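# Move the green pen from blue plate to white plate

## Task

Transfer the green pen off the blue plate and set it down on the white plate, with the robot no longer in contact with the pen at the end.

## Robot and tools

Robot: two arms, left_arm and right_arm, each with a five-finger hand. right_arm has a right hand; left_arm has its mirror image, a left hand. Base positions in the scene frame: left_arm about (-0.005, +0.329, -0.001) m, right_arm about (-0.008, -0.245, +0.001) m, both facing +x with only a slight yaw. A fixed post stands behind the arms and a camera stand sits between them just behind the bases. Avoid hitting either.

Scene frame: origin at table-top height, midway between the nominal bases; +x points out over the table, +z up, and left_arm is on the +y side. Image left and right do not follow the arm names.

Hand point: a spot fixed to the palm, 0.15 m out from the wrist mounting face along the fingers and 0.05 m in front of the palm. Its +z runs along straight fingers and +y points out of the palm. On the right hand +x points across the palm away from the thumb; on the left hand +x points toward the thumb. Straight fingertips extend 0.06 to 0.07 m past the point along +z and lie 0.06 m behind it along -y. A wrist bracket on the little-finger side juts up to 0.10 m across the palm and can strike objects.

execute_actions(actions, cameras): actions is a list of actions; each action is a table of up to 15 rows, one per 1/30 s step. A shorter table repeats its final row until step 15. Every row has exactly 28 numbers, each in [-1, 1], covering both arms even if one is idle: left_arm dx, dy, dz, rx, ry, rz; then left hand thumb_turn, thumb_bend, index, middle, ring, little, force_limit, speed; then the same 14 for right_arm. The six pose numbers are an offset, not a pose: measured from that arm's Hand target as it was when the action began, along that Hand target's own axes. Every row in an action counts from the same starting target, but each new action starts from the updated one, so resending an offset moves further. Scale: 1.0 is 0.6 m for dx, dy, dz and 180 degrees for rx, ry, rz, which form one rotation vector. All six zero means no new pose request. The hand numbers are absolute settings: for thumb_turn -1 puts the thumb beside the palm, +1 in front of it facing the fingers; for thumb_bend and each finger -1 is straight, +1 fully curled. force_limit maps -1 to about 0 N and +1 to 10 N at the fingertip (15 N for thumb motors); speed rises from near zero at -1 to full at +0.48 and stays full to +1. Nothing means keep as is: to leave a hand unchanged, repeat the hand numbers of its last executed row (or, before any, its hand_measured plus hand_force_limit and hand_speed). Half-closed index tip sits near (y, z) = (-0.001, +0.020) m from the point; the thumb, in front and half bent, near (-0.002, -0.006). Thumb in front plus fingers grips things roughly 0.035 to 0.065 m thick; a light thin item like a pen can be pinched between thumb tip and index pad. Close slowly (speed -0.94 or below) for a gentle grip; to release, send targets more open than hand_measured.

move(target, speed, blend, blocking, cameras): target is one 28-number row or a list of up to 15 rows; pose numbers are again offsets from the current Hand target in its own axes (same 0.6 m / 180 degree scale), and every row in a list counts from that same start, not from the previous row. speed is path top speed in m/s, 0.002 to 4.3, default 0.25 (one number or one per target). blend, in m, rounds corners in a list; 0 stops at each. blocking=false returns after about 0.5 s while motion continues. The path ignores obstacles and the other arm; faster means harder impacts. The result adds a move: line with the ending (done, off_target, moving, held, fault) and limits (paced = pose clipped, held = steps withheld).

wait(seconds): 0 to 3600, sends nothing new. stop(): brakes a running move. zoom_image(camera, region): region [x0, y0, x1, y1] pixels, at most 504 by 504, from the newest image of cam_head_left, cam_head_right, cam_high, cam_left_wrist or cam_right_wrist (all 672x504). show_instructions(): shows the reference pages. finished_scene(): ends the scene for good.

Cameras: an empty actions list returns all images; otherwise pass cameras by name or ["all"].

Results: end_effector_position (m) and end_effector_quat_wxyz in the scene frame; Hand target is the last commanded pose after clipping, and the base for next offsets. The hand often stops 1 to 3 cm (sometimes 5 cm) short, mostly low, from friction and weight; that is not contact. A new execute_actions call re-requests the target; otherwise send the remaining distance. Commanded orientation is clipped to within 40 degrees of the measured one each step. hand_measured, hand_stopped_by (moving, target, force, stalled, fault) and hand_load_n list six values in motor order; a lost grip shows as hand_load_n falling near 0. Joint torques and MOTOR HOT / OVER-TEMPERATURE FAULT lines warn of heating from holding loads, stretched arms or pushing toward unreachable poses; at 100 C the arm drops.

Avoid: dropping the pen even a few millimetres, releasing it while moving, slamming or pushing hard, any contact or squeeze between the two hands, and anything leaving the table. To stop pressing on something, command the target back past the hand point. Objects may occasionally be nudged by outside pushes; recheck before finishing, and make sure the hand is clear of the pen.

Each tool is called as name(argument=value, ...), one argument or row to a line, values as JSON.

Reference images:

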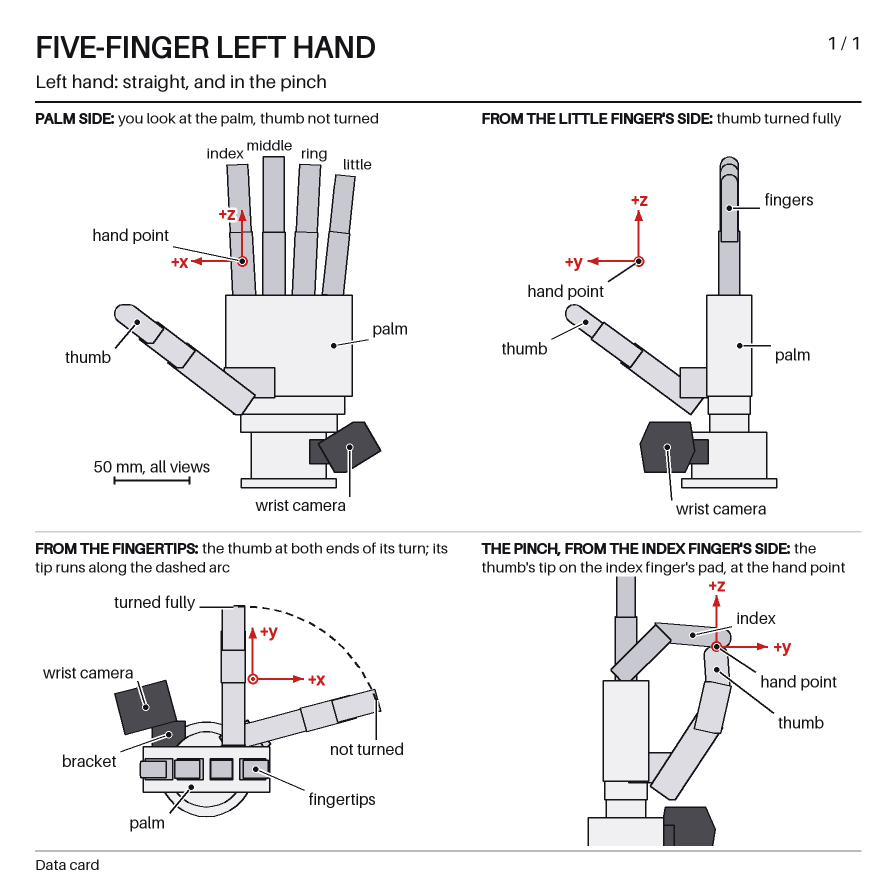

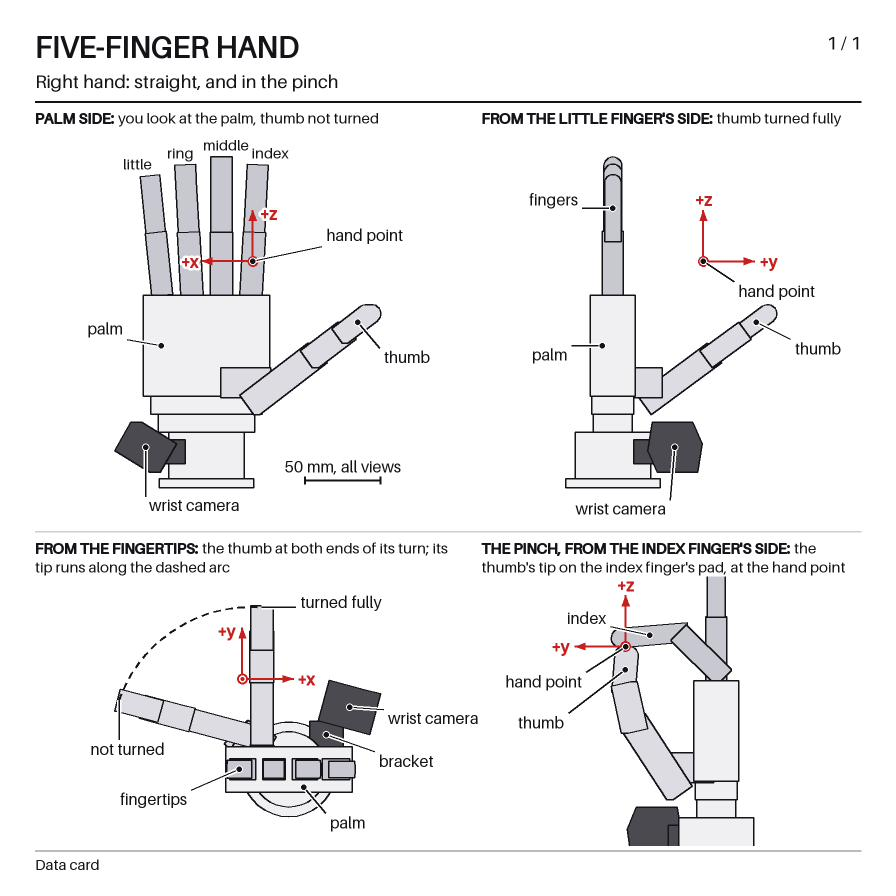

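## Session

execute_actions(
  actions=[],
)

Scene clock: 0.00 s.
left_arm: end_effector_position=(+0.3606, +0.4517, +0.2542) hand_measured=(-1.000, -1.000, -1.000, -1.000, -1.000, -1.000) hand_load_n=(+0.0, +0.0, +0.0, +0.0, +0.0, +0.0) hand_stopped_by=(target, target, target, target, target, target) hand_force_limit=0.00 hand_speed=-0.80 end_effector_quat_wxyz=(-0.417, +0.902, -0.106, -0.040) | right_arm: end_effector_position=(+0.1506, +0.2039, +0.1580) hand_measured=(-1.000, -1.000, -1.000, -1.000, -1.000, -1.000) hand_load_n=(+0.0, +0.0, +0.0, +0.0, +0.0, +0.0) hand_stopped_by=(target, target, target, target, target, target) hand_force_limit=0.00 hand_speed=-0.80 end_effector_quat_wxyz=(+0.014, -0.316, +0.948, +0.024)
Joint positions: left_arm=[0.029 1.226 1.214 -1.472 -0.861 -1.244] | right_arm=[1.168 1.425 1.176 -1.268 -0.011 2.076]
Joint velocities: within noise
Joint torques (N m): no reading
Heat: left arm: hottest elbow 27 °C; right arm: hottest wrist yaw 30 °C.
Hand target: left_arm +0.3664, +0.4521, +0.2641; -0.419, +0.902, -0.101, -0.029 | right_arm +0.1540, +0.2116, +0.1713; +0.024, -0.316, +0.948, +0.035

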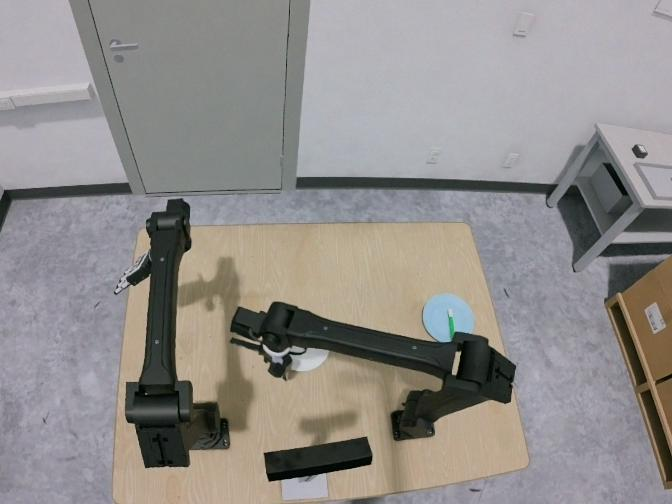

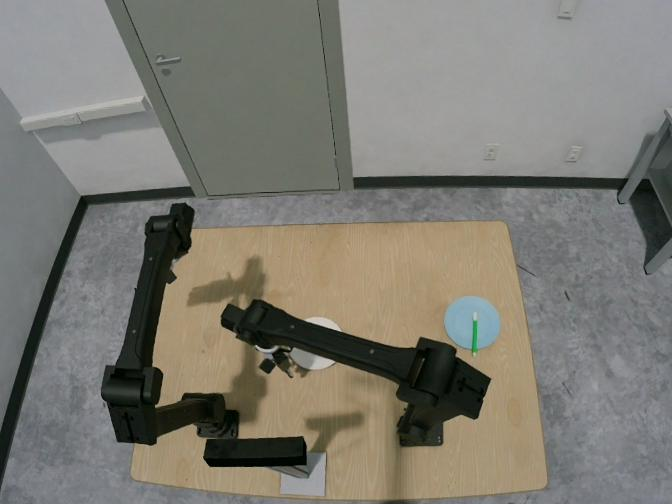

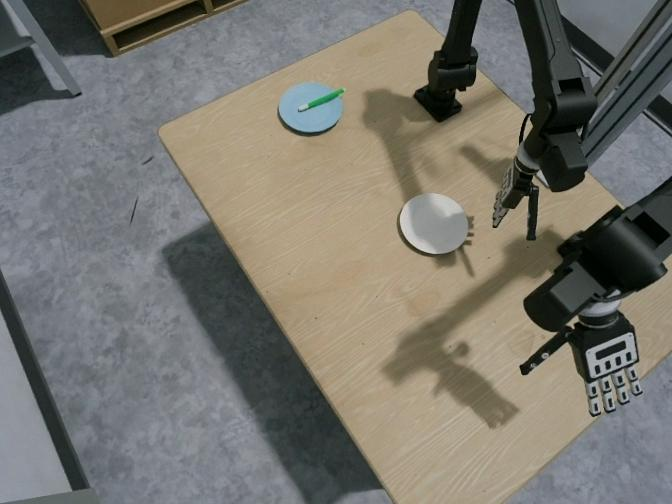

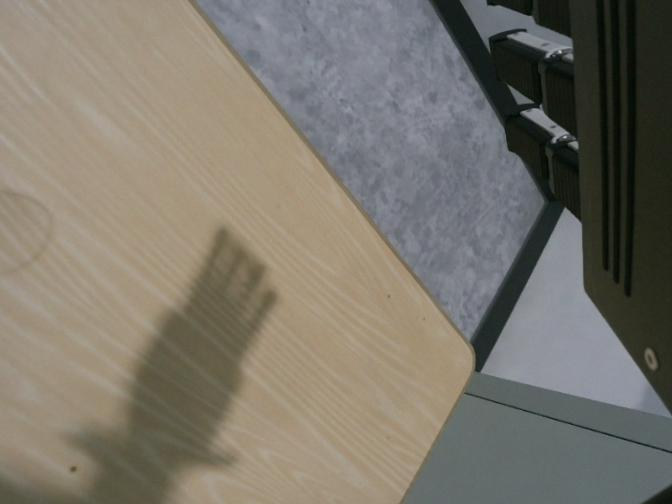

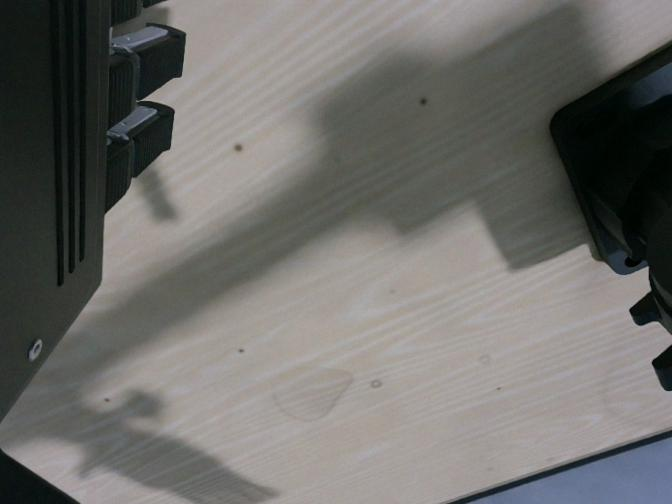

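zoom_image(
  camera="cam_head_right",
  region=[420, 270, 540, 380],
)

zoom_image(
  camera="cam_high",
  region=[260, 60, 380, 150],
)

zoom_image(
  camera="cam_head_left",
  region=[400, 270, 520, 370],
)

zoom_image(
  camera="cam_high",
  region=[370, 160, 520, 280],
)

Scaled by 4.200 from the camera's image (finer frame: 960x720).

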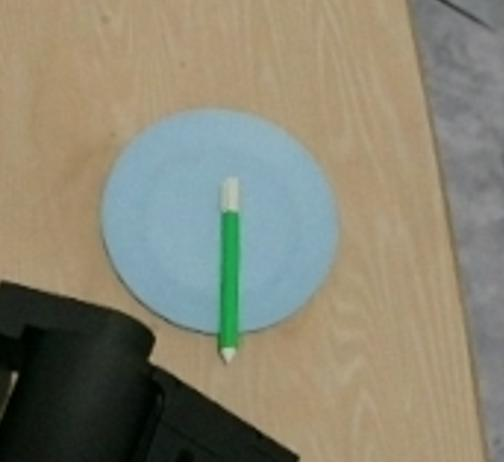

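Scaled by 4.200 from the camera's image (finer frame: 960x720).

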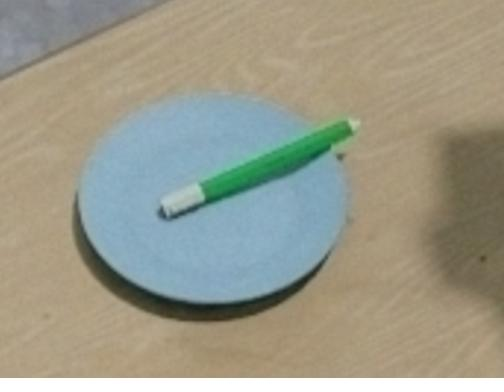

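Scaled by 4.200 from the camera's image (finer frame: 960x720).

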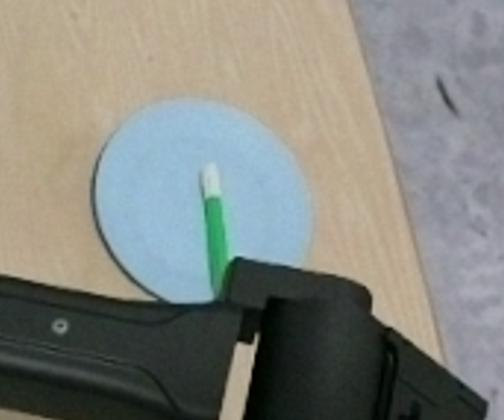

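Scaled by 3.360 from the camera's image (finer frame: 960x720).

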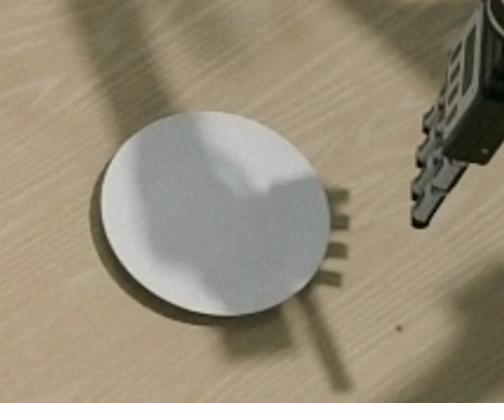

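move(
  target=[
    [0,0,0,0,0,0,-1,-1,-1,-1,-1,-1,0,-0.8,-0.0748,-0.37,-0.2293,0.2085,0.088,0.1022,1,-1,-1,-1,-1,-1,0,0],
    [0,0,0,0,0,0,-1,-1,-1,-1,-1,-1,0,-0.8,0.4378,-0.937,-0.1258,0.4171,0.1759,0.2045,1,0,-0.5,-0.5,-1,-1,0,0],
  ],
  speed=0.25,
  blend=[0.05,0],
  cameras=["all"],
)

Scene clock: 131.00 s.
left_arm: end_effector_position=(+0.3606, +0.4517, +0.2542) hand_measured=(-1.000, -1.000, -1.000, -1.000, -1.000, -1.000) hand_load_n=(+0.0, +0.0, +0.0, +0.0, +0.0, +0.0) hand_stopped_by=(target, target, target, target, target, target) hand_force_limit=0.00 hand_speed=-0.80 end_effector_quat_wxyz=(-0.417, +0.902, -0.106, -0.040) | right_arm: end_effector_position=(+0.2819, -0.3962, +0.2009) hand_measured=(+1.000, +0.000, -0.500, -0.500, -1.000, -1.000) hand_load_n=(+0.0, +0.0, +0.0, +0.0, +0.0, +0.0) hand_stopped_by=(target, target, target, target, target, target) hand_force_limit=0.00 hand_speed=0.00 end_effector_quat_wxyz=(-0.016, +0.038, +0.804, -0.593)
Joint positions: left_arm=[0.029 1.226 1.214 -1.472 -0.861 -1.244] | right_arm=[0.091 1.186 0.848 -1.672 1.238 2.052]
Joint torques (N m): left_arm=[1.49 -4.72 12.37 0.5 -0.48 -0.04] | right_arm=[-0.85 -4.54 6.94 -0.98 0.74 -0.05]
Heat: left arm: hottest elbow 32 °C; right arm: hottest elbow 29 °C.
Hand target: left_arm +0.3664, +0.4521, +0.2641; -0.419, +0.902, -0.101, -0.029 | right_arm +0.2795, -0.4000, +0.1999; -0.042, +0.056, +0.792, -0.607
Off the commanded pose: left_arm 0.011 m, 1 deg | right_arm 0.005 m, 4 deg.
joint sent to its limit (right arm) — joint 4 (wrist pitch), lower limit. The joint targets are off in orientation, not in position.
move: off_target (right_arm); target 2's new numbers were sent with right_arm's hand 0.005 m and 4 deg from that target
cam_right_wrist: T_world_to_cam=[[-0.22903, 0.33795, -0.91287, 0.37969], [0.87745, 0.47771, -0.04329, -0.05098], [0.42145, -0.81092, -0.40595, -0.23876]] pos_world=[0.23232, -0.29758, 0.24747]

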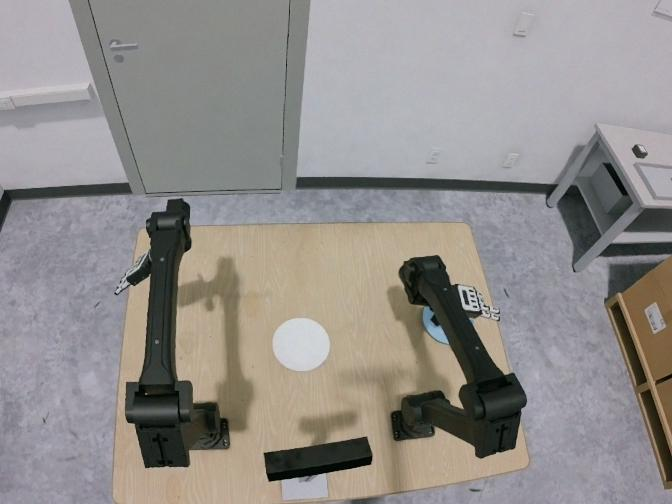

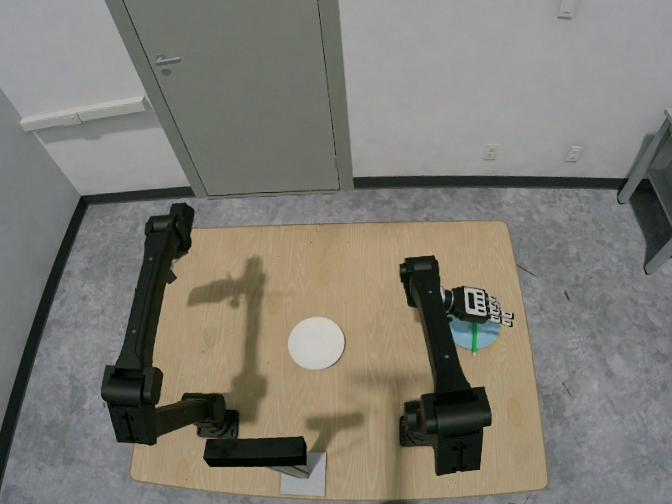

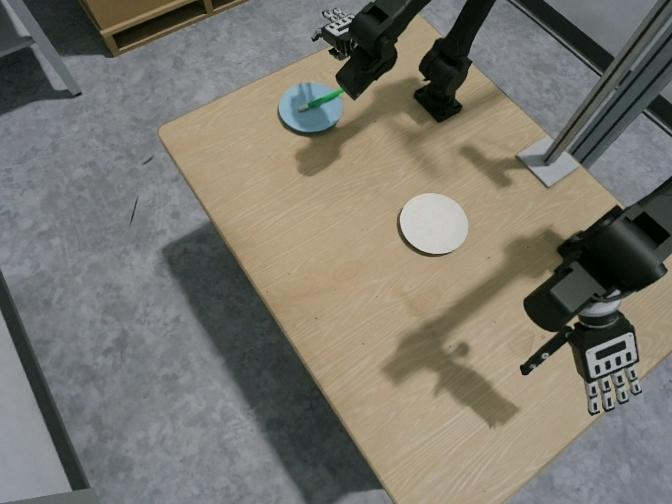

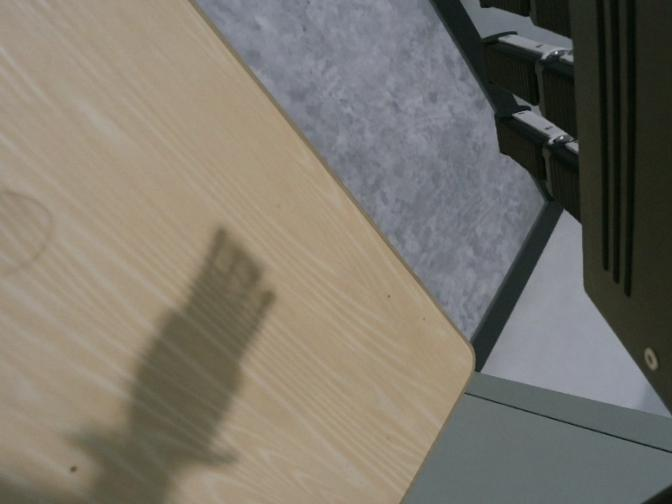

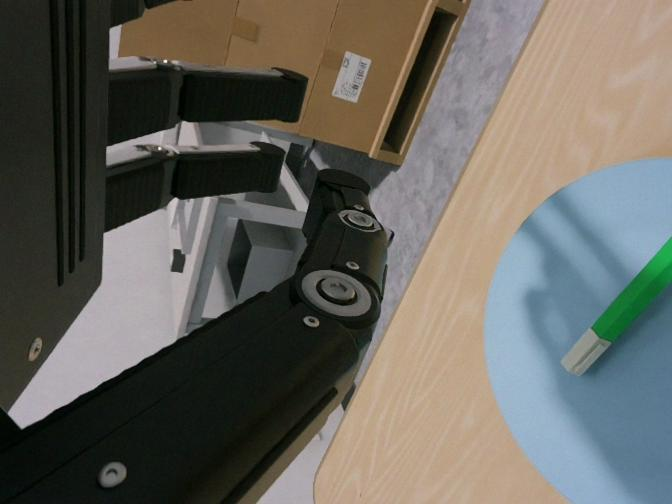

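move(
  target=[0,0,0,0,0,0,-1,-1,-1,-1,-1,-1,0,-0.8,-0.058,0.1868,0.0435,0,0,0,1,0,-0.5,-0.5,-1,-1,0,0],
  speed=0.2,
  cameras=["all"],
)

Scene clock: 174.90 s.
left_arm: end_effector_position=(+0.3606, +0.4517, +0.2542) hand_measured=(-1.000, -1.000, -1.000, -1.000, -1.000, -1.000) hand_load_n=(+0.0, +0.0, +0.0, +0.0, -0.5, +0.0) hand_stopped_by=(target, target, target, target, target, target) hand_force_limit=0.00 hand_speed=-0.80 end_effector_quat_wxyz=(-0.417, +0.902, -0.106, -0.040) | right_arm: end_effector_position=(+0.3147, -0.3962, +0.0870) hand_measured=(+1.000, +0.000, -0.500, -0.500, -1.000, -1.000) hand_load_n=(+0.0, +0.0, +0.0, +0.0, +0.0, +0.0) hand_stopped_by=(target, target, target, target, target, target) hand_force_limit=0.00 hand_speed=0.00 end_effector_quat_wxyz=(-0.039, +0.043, +0.796, -0.602)
Joint positions: left_arm=[0.029 1.226 1.214 -1.472 -0.861 -1.244] | right_arm=[0.091 1.519 0.79 -1.43 1.238 2.174]
Joint torques (N m): left_arm=[1.73 -5.13 12.33 0.49 -0.49 -0.05] | right_arm=[-1.08 -7.3 5.26 -0.54 0.71 -0.05]
Heat: left arm: hottest elbow 33 °C; right arm: hottest wrist yaw 29 °C.
Hand target: left_arm +0.3664, +0.4521, +0.2641; -0.419, +0.902, -0.101, -0.029 | right_arm +0.3146, -0.4009, +0.0850; -0.042, +0.056, +0.792, -0.607
Off the commanded pose: left_arm 0.011 m, 1 deg | right_arm 0.005 m, 2 deg.
joint sent to its limit (right arm) — joint 6 (wrist roll), upper limit. The joint targets still meet the commanded pose.
move: done
cam_right_wrist: T_world_to_cam=[[-0.24669, 0.32585, -0.91267, 0.28395], [0.89142, 0.44574, -0.0818, -0.09845], [0.38016, -0.83375, -0.40042, -0.29539]] pos_world=[0.2701, -0.29492, 0.13282]

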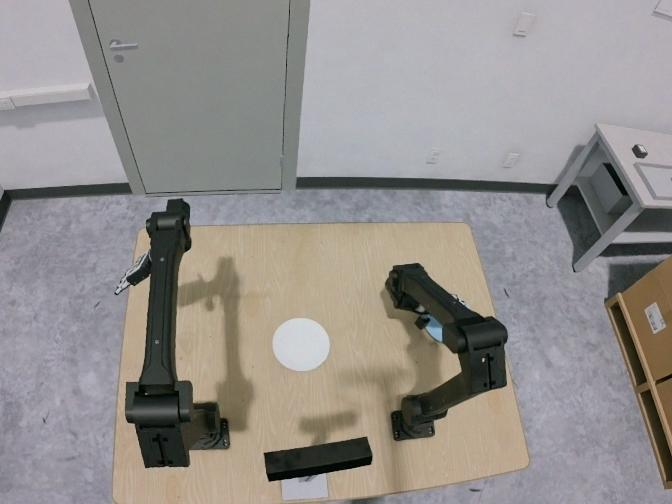

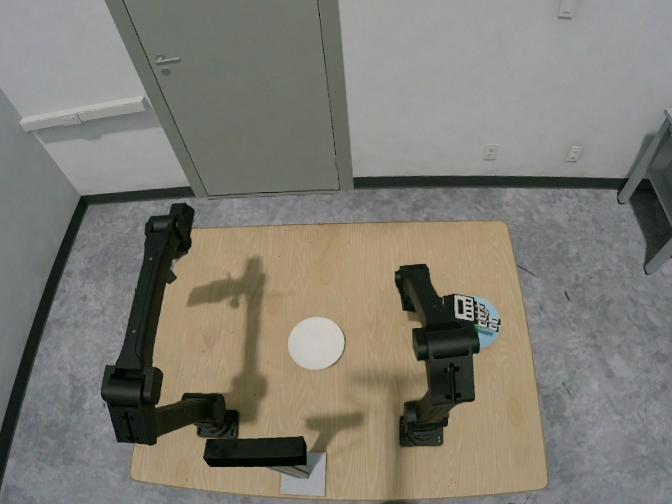

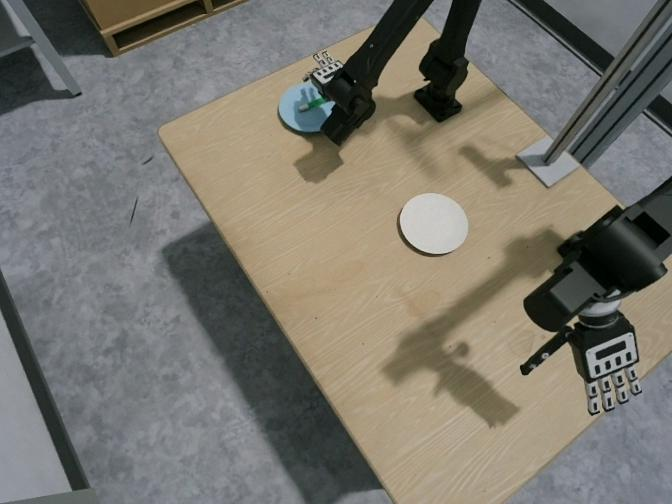

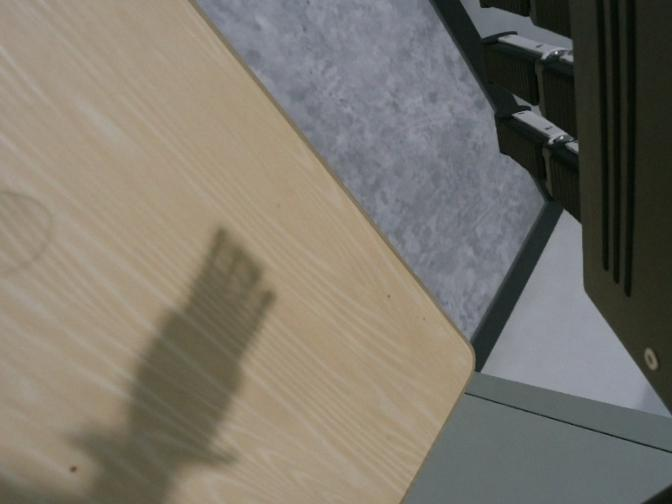

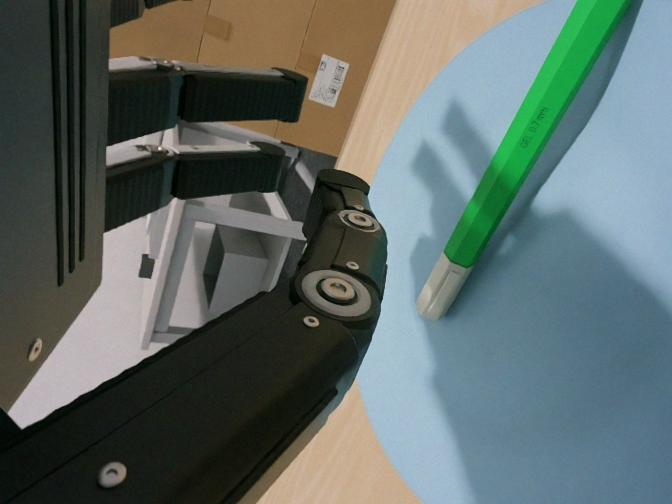

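move(
  target=[0,0,0,0,0,0,-1,-1,-1,-1,-1,-1,0,-0.8,0.0025,0.057,0.025,0,0,0,1,0,-0.5,-0.5,-1,-1,0,0],
  speed=0.12,
  cameras=["all"],
)

Scene clock: 196.93 s.
left_arm: end_effector_position=(+0.3606, +0.4517, +0.2542) hand_measured=(-1.000, -1.000, -1.000, -1.000, -1.000, -1.000) hand_load_n=(+0.0, +0.0, +0.0, +0.0, +0.0, +0.0) hand_stopped_by=(target, target, target, target, target, target) hand_force_limit=0.00 hand_speed=-0.80 end_effector_quat_wxyz=(-0.417, +0.902, -0.106, -0.040) | right_arm: end_effector_position=(+0.3154, -0.4011, +0.0513) hand_measured=(+1.000, +0.000, -0.500, -0.500, -1.000, -1.000) hand_load_n=(+0.0, +0.0, +0.0, +0.0, +0.0, +0.0) hand_stopped_by=(target, target, target, target, target, target) hand_force_limit=0.00 hand_speed=0.00 end_effector_quat_wxyz=(-0.039, +0.048, +0.794, -0.605)
Joint positions: left_arm=[0.029 1.226 1.214 -1.472 -0.861 -1.244] | right_arm=[0.078 1.603 0.759 -1.308 1.248 2.175]
Joint torques (N m): left_arm=[1.61 -5.25 12.42 0.49 -0.47 -0.04] | right_arm=[-0.85 -8.29 4.26 -0.39 0.71 -0.02]
Heat: left arm: hottest elbow 33 °C; right arm: hottest wrist yaw 29 °C.
Hand target: left_arm +0.3664, +0.4521, +0.2641; -0.419, +0.902, -0.101, -0.029 | right_arm +0.3125, -0.4062, +0.0481; -0.042, +0.056, +0.792, -0.607
Off the commanded pose: left_arm 0.011 m, 1 deg | right_arm 0.007 m, 1 deg.
joint sent to its limit (right arm) — joint 6 (wrist roll), upper limit. The joint targets still meet the commanded pose.
move: done
cam_right_wrist: T_world_to_cam=[[-0.23772, 0.32115, -0.91671, 0.24871], [0.89552, 0.43799, -0.07879, -0.10429], [0.37621, -0.83966, -0.39171, -0.3155]] pos_world=[0.27121, -0.2991, 0.09619]

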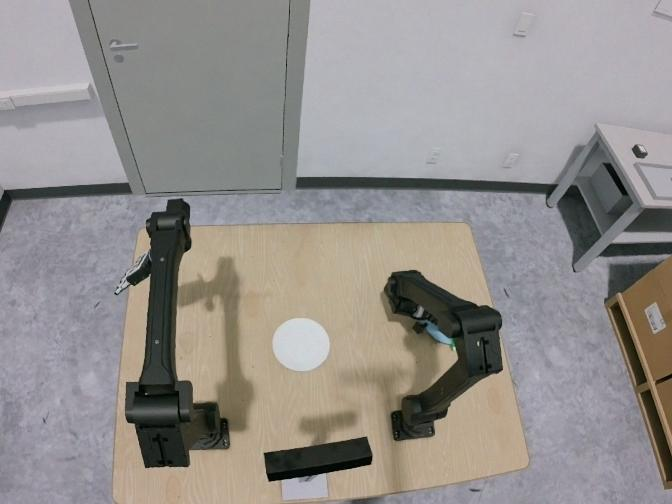

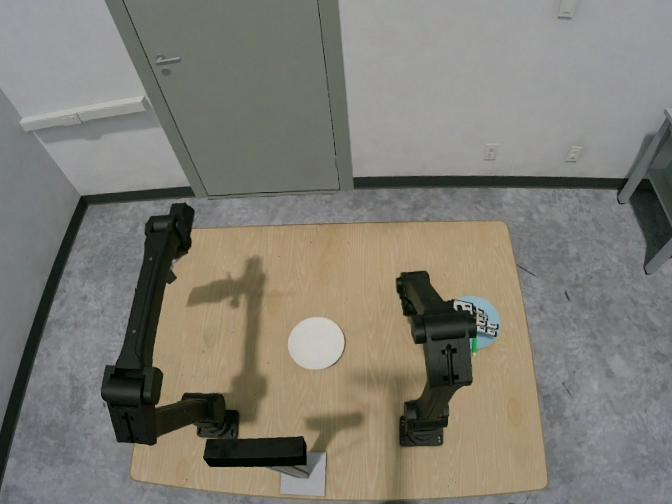

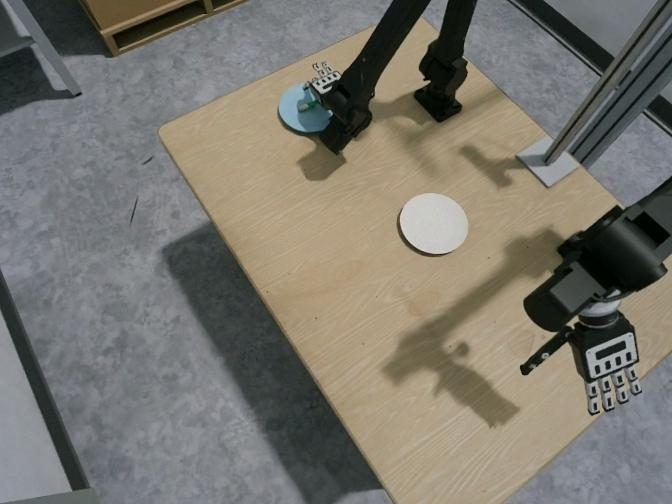

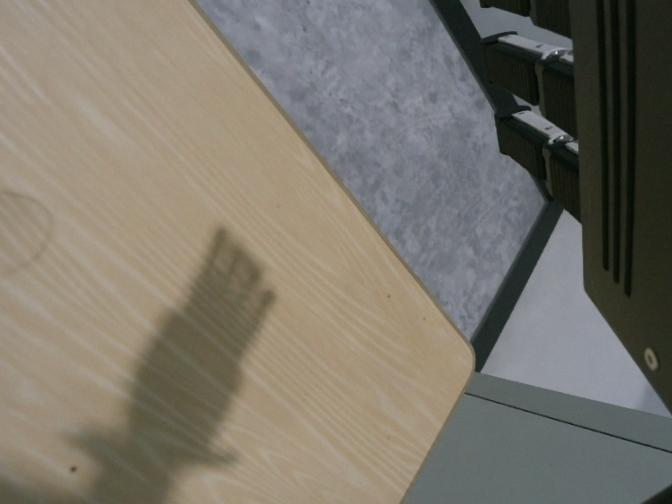

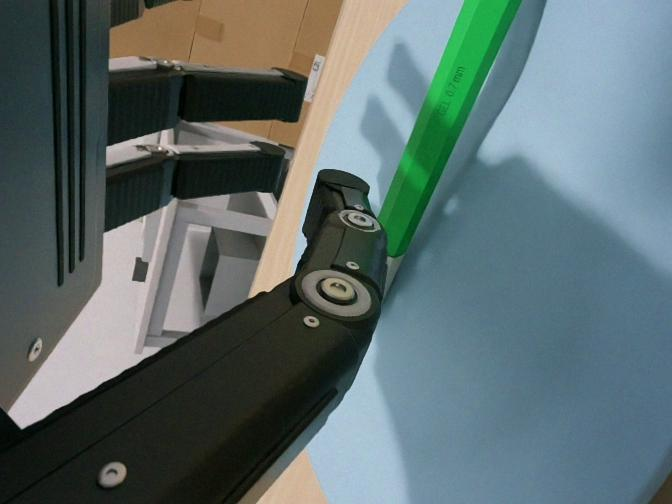

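move(
  target=[0,0,0,0,0,0,-1,-1,-1,-1,-1,-1,0,-0.8,0,0.03,0.0175,0,0,0,1,0,-0.5,-0.5,-1,-1,0,0],
  speed=0.08,
  cameras=["cam_right_wrist","cam_high"],
)

Scene clock: 220.50 s.
left_arm: end_effector_position=(+0.3606, +0.4517, +0.2542) hand_measured=(-1.000, -1.000, -1.000, -1.000, -1.000, -1.000) hand_load_n=(+0.0, +0.0, +0.0, +0.0, +0.0, +0.0) hand_stopped_by=(target, target, target, target, target, target) hand_force_limit=0.00 hand_speed=-0.80 end_effector_quat_wxyz=(-0.417, +0.902, -0.106, -0.040) | right_arm: end_effector_position=(+0.3168, -0.4066, +0.0317) hand_measured=(+1.000, +0.000, -0.500, -0.500, -1.000, -1.000) hand_load_n=(+0.0, +0.0, +0.0, +0.0, +0.0, +0.0) hand_stopped_by=(target, target, target, target, target, target) hand_force_limit=0.00 hand_speed=0.00 end_effector_quat_wxyz=(-0.034, +0.056, +0.793, -0.606)
Joint positions: left_arm=[0.029 1.226 1.214 -1.472 -0.861 -1.244] | right_arm=[0.062 1.648 0.741 -1.212 1.257 2.157]
Joint torques (N m): left_arm=[1.49 -5.07 12.42 0.43 -0.49 -0.06] | right_arm=[-0.38 -8.59 3.81 -0.42 0.71 -0.22]
Heat: left arm: hottest elbow 34 °C; right arm: hottest wrist yaw 29 °C.
Hand target: left_arm +0.3664, +0.4521, +0.2641; -0.419, +0.902, -0.101, -0.029 | right_arm +0.3115, -0.4117, +0.0279; -0.042, +0.056, +0.792, -0.607
Off the commanded pose: left_arm 0.011 m, 1 deg | right_arm 0.008 m, 1 deg.
move: done
cam_right_wrist: T_world_to_cam=[[-0.21989, 0.31899, -0.9219, 0.22644], [0.8996, 0.43184, -0.06515, -0.10887], [0.37733, -0.84366, -0.38192, -0.33067]] pos_world=[0.2725, -0.30419, 0.07537]
Images, in order (width x height): cam_high 672x504, cam_right_wrist 672x504.

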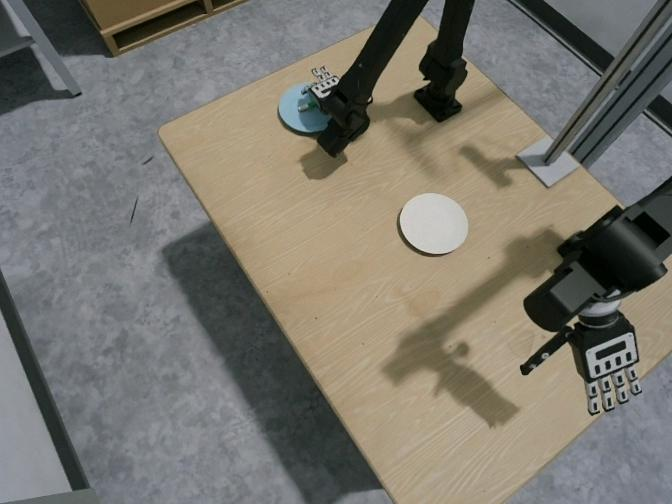

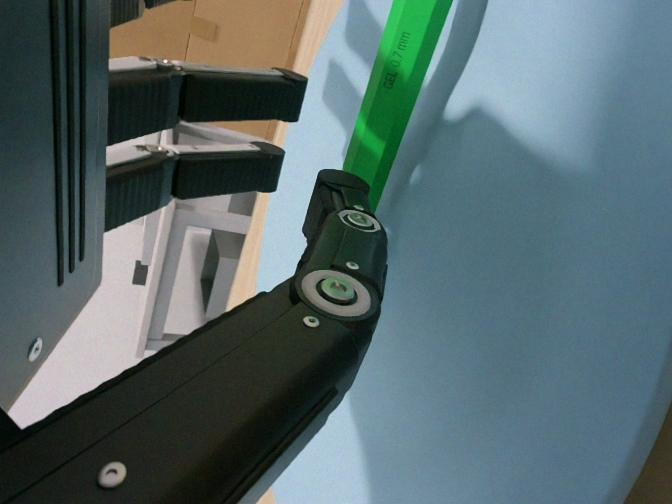

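move(
  target=[0,0,0,0,0,0,-1,-1,-1,-1,-1,-1,0,-0.8,0,0.0135,0.013,0,0,0,1,0,-0.3,-0.3,-1,-1,-0.5,-0.5],
  speed=0.05,
  cameras=["cam_right_wrist","cam_high"],
)

Scene clock: 234.47 s.
left_arm: end_effector_position=(+0.3606, +0.4517, +0.2542) hand_measured=(-1.000, -1.000, -1.000, -1.000, -1.000, -1.000) hand_load_n=(+0.0, +0.0, +0.0, +0.0, +0.0, +0.0) hand_stopped_by=(target, target, target, target, target, target) hand_force_limit=0.00 hand_speed=-0.80 end_effector_quat_wxyz=(-0.417, +0.902, -0.106, -0.040) | right_arm: end_effector_position=(+0.3170, -0.4120, +0.0225) hand_measured=(+1.000, +0.000, -0.300, -0.300, -1.000, -1.000) hand_load_n=(+0.0, +0.0, +0.0, +0.0, -0.5, +0.0) hand_stopped_by=(target, target, target, target, target, target) hand_force_limit=-0.50 hand_speed=-0.50 end_effector_quat_wxyz=(-0.033, +0.057, +0.793, -0.606)
Joint positions: left_arm=[0.029 1.226 1.214 -1.472 -0.861 -1.244] | right_arm=[0.044 1.661 0.727 -1.137 1.265 2.109]
Joint torques (N m): left_arm=[1.38 -5.19 12.44 0.47 -0.5 -0.05] | right_arm=[-0.5 -7.53 3.75 -0.18 0.74 -0.26]
Heat: left arm: hottest elbow 34 °C; right arm: hottest wrist yaw 29 °C.
Hand target: left_arm +0.3664, +0.4521, +0.2641; -0.419, +0.902, -0.101, -0.029 | right_arm +0.3109, -0.4170, +0.0181; -0.042, +0.056, +0.792, -0.607
Off the commanded pose: left_arm 0.011 m, 1 deg | right_arm 0.009 m, 1 deg.
move: done
cam_right_wrist: T_world_to_cam=[[-0.2174, 0.31916, -0.92243, 0.21901], [0.89987, 0.43162, -0.06274, -0.10753], [0.37812, -0.84371, -0.38103, -0.3391]] pos_world=[0.2726, -0.30959, 0.06607]
Images, in order (width x height): cam_high 672x504, cam_right_wrist 672x504.

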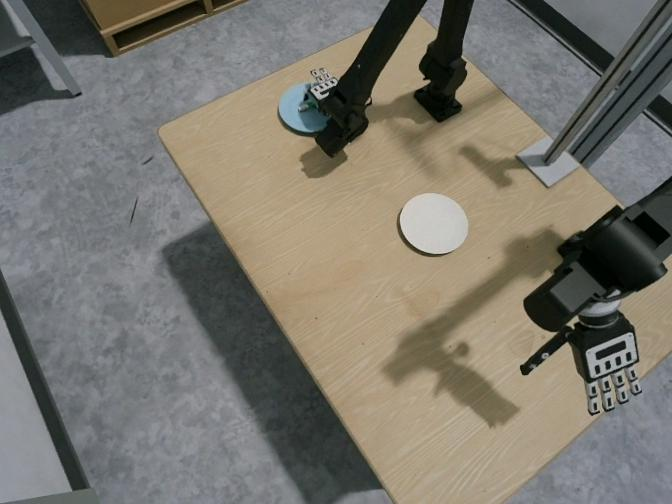

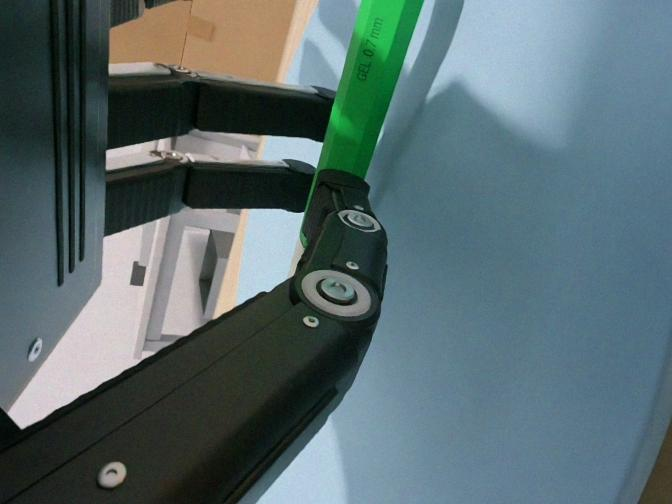

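move(
  target=[0,0,0,0,0,0,-1,-1,-1,-1,-1,-1,0,-0.8,0,0,0,0,0,0,1,0,0.15,0.15,-1,-1,-0.5,-0.9],
  cameras=["cam_right_wrist","cam_high"],
)

Scene clock: 244.37 s.
left_arm: end_effector_position=(+0.3606, +0.4517, +0.2542) hand_measured=(-1.000, -1.000, -1.000, -1.000, -1.000, -1.000) hand_load_n=(+0.0, +0.0, +0.0, +0.0, +0.0, +0.0) hand_stopped_by=(target, target, target, target, target, target) hand_force_limit=0.00 hand_speed=-0.80 end_effector_quat_wxyz=(-0.417, +0.902, -0.106, -0.040) | right_arm: end_effector_position=(+0.3172, -0.4139, +0.0240) hand_measured=(+1.000, +0.000, +0.070, +0.060, -1.000, -1.000) hand_load_n=(+0.0, +0.5, +4.0, +4.0, +0.0, +0.0) hand_stopped_by=(target, target, force, force, target, target) hand_force_limit=-0.50 hand_speed=-0.90 end_effector_quat_wxyz=(-0.032, +0.056, +0.790, -0.609)
Joint positions: left_arm=[0.029 1.226 1.214 -1.472 -0.861 -1.244] | right_arm=[0.041 1.661 0.727 -1.137 1.275 2.107]
Joint velocities: left_arm=[within noise] | right_arm=[0.005 -0.015 0.046 -0.017 0.037 0.037]
Joint torques (N m): left_arm=[1.85 -4.89 12.4 0.5 -0.49 -0.04] | right_arm=[-0.26 -8.29 3.78 -0.17 0.35 -0.23]
Heat: left arm: hottest elbow 34 °C; right arm: hottest wrist yaw 29 °C.
Hand target: left_arm +0.3664, +0.4521, +0.2641; -0.419, +0.902, -0.101, -0.029 | right_arm +0.3110, -0.4170, +0.0181; -0.042, +0.056, +0.792, -0.607
Off the commanded pose: left_arm 0.011 m, 1 deg | right_arm 0.009 m, 1 deg.
move: done
cam_right_wrist: T_world_to_cam=[[-0.2196, 0.31053, -0.92485, 0.21824], [0.89874, 0.43318, -0.06795, -0.10575], [0.37953, -0.84612, -0.37421, -0.34181]] pos_world=[0.27269, -0.31118, 0.06674]
Images, in order (width x height): cam_high 672x504, cam_right_wrist 672x504.

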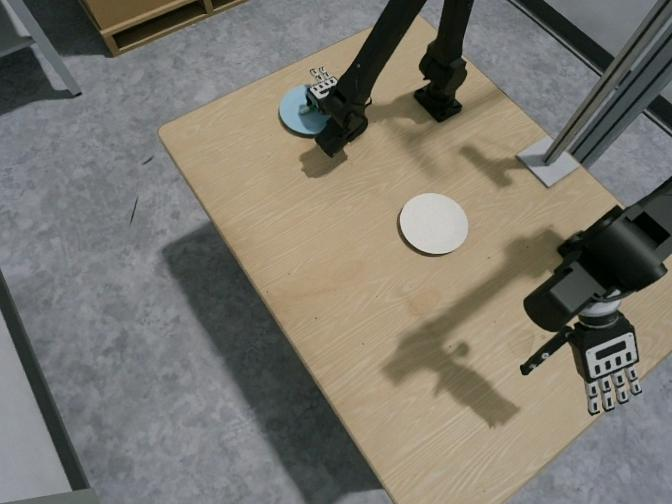

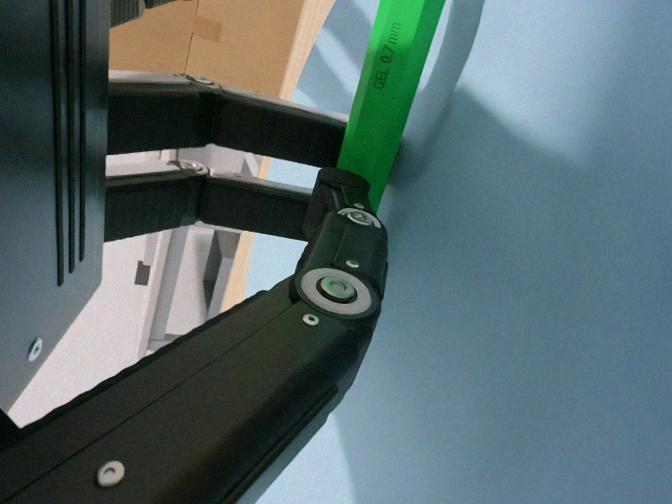

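zoom_image(
  camera="cam_right_wrist",
  region=[240, 60, 460, 280],
)

zoom_image(
  camera="cam_high",
  region=[270, 60, 390, 160],
)

Scaled by 2.291 from the camera's image (finer frame: 960x720).

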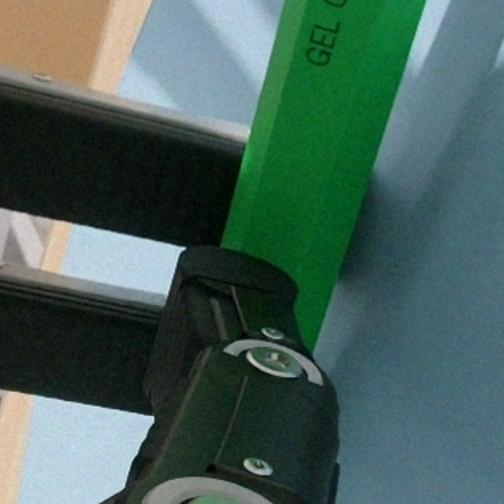

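Scaled by 4.200 from the camera's image (finer frame: 960x720).

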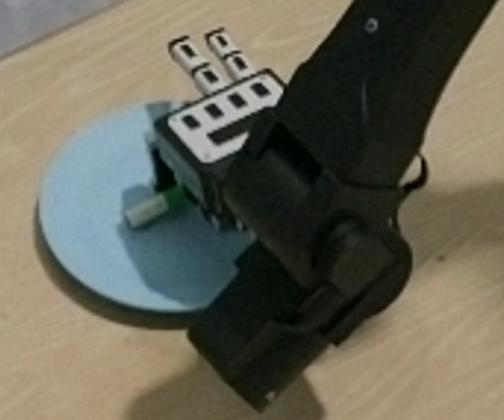

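move(
  target=[0,0,0,0,0,0,-1,-1,-1,-1,-1,-1,0,-0.8,0,-0.0805,-0.0216,0,0,0,1,0,0.15,0.15,-1,-1,-0.5,-0.9],
  speed=0.06,
  cameras=["cam_right_wrist","cam_high"],
)

Scene clock: 255.20 s.
left_arm: end_effector_position=(+0.3606, +0.4517, +0.2542) hand_measured=(-1.000, -1.000, -1.000, -1.000, -1.000, -1.000) hand_load_n=(+0.0, +0.0, -0.5, +0.0, +0.0, +0.0) hand_stopped_by=(target, target, target, target, target, target) hand_force_limit=0.00 hand_speed=-0.80 end_effector_quat_wxyz=(-0.417, +0.902, -0.106, -0.040) | right_arm: end_effector_position=(+0.3021, -0.4136, +0.0565) hand_measured=(+1.000, +0.000, +0.070, +0.060, -1.000, -1.000) hand_load_n=(+0.0, +0.0, +4.0, +3.5, +0.0, +0.0) hand_stopped_by=(target, target, force, force, target, target) hand_force_limit=-0.50 hand_speed=-0.90 end_effector_quat_wxyz=(-0.050, +0.043, +0.791, -0.608)
Joint positions: left_arm=[0.029 1.226 1.214 -1.472 -0.861 -1.244] | right_arm=[0.041 1.561 0.727 -1.273 1.27 2.099]
Joint torques (N m): left_arm=[1.61 -4.78 12.4 0.5 -0.51 -0.04] | right_arm=[-0.26 -9.7 6.9 -1.54 0.6 -0.16]
Heat: left arm: hottest elbow 34 °C; right arm: hottest wrist yaw 29 °C.
Hand target: left_arm +0.3664, +0.4521, +0.2641; -0.419, +0.902, -0.101, -0.029 | right_arm +0.3109, -0.4171, +0.0681; -0.042, +0.056, +0.792, -0.607
Off the commanded pose: left_arm 0.011 m, 1 deg | right_arm 0.015 m, 2 deg.
move: off_target (right_arm)
cam_right_wrist: T_world_to_cam=[[-0.25947, 0.3155, -0.91276, 0.2583], [0.89533, 0.43289, -0.10489, -0.08708], [0.36203, -0.84444, -0.3948, -0.31653]] pos_world=[0.25958, -0.31109, 0.10167]
Images, in order (width x height): cam_high 672x504, cam_right_wrist 672x504.

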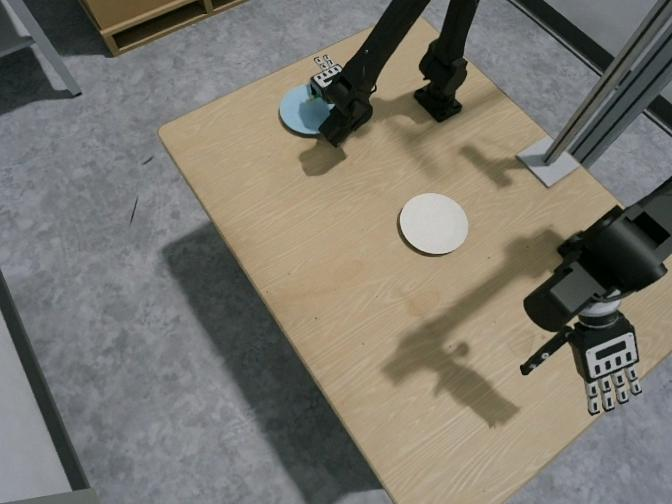

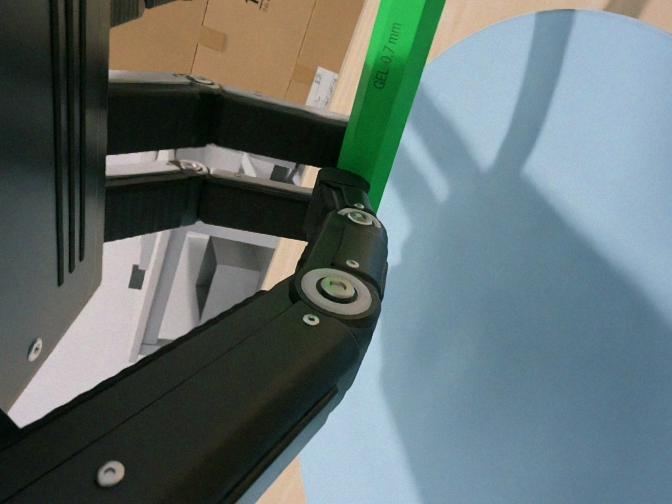

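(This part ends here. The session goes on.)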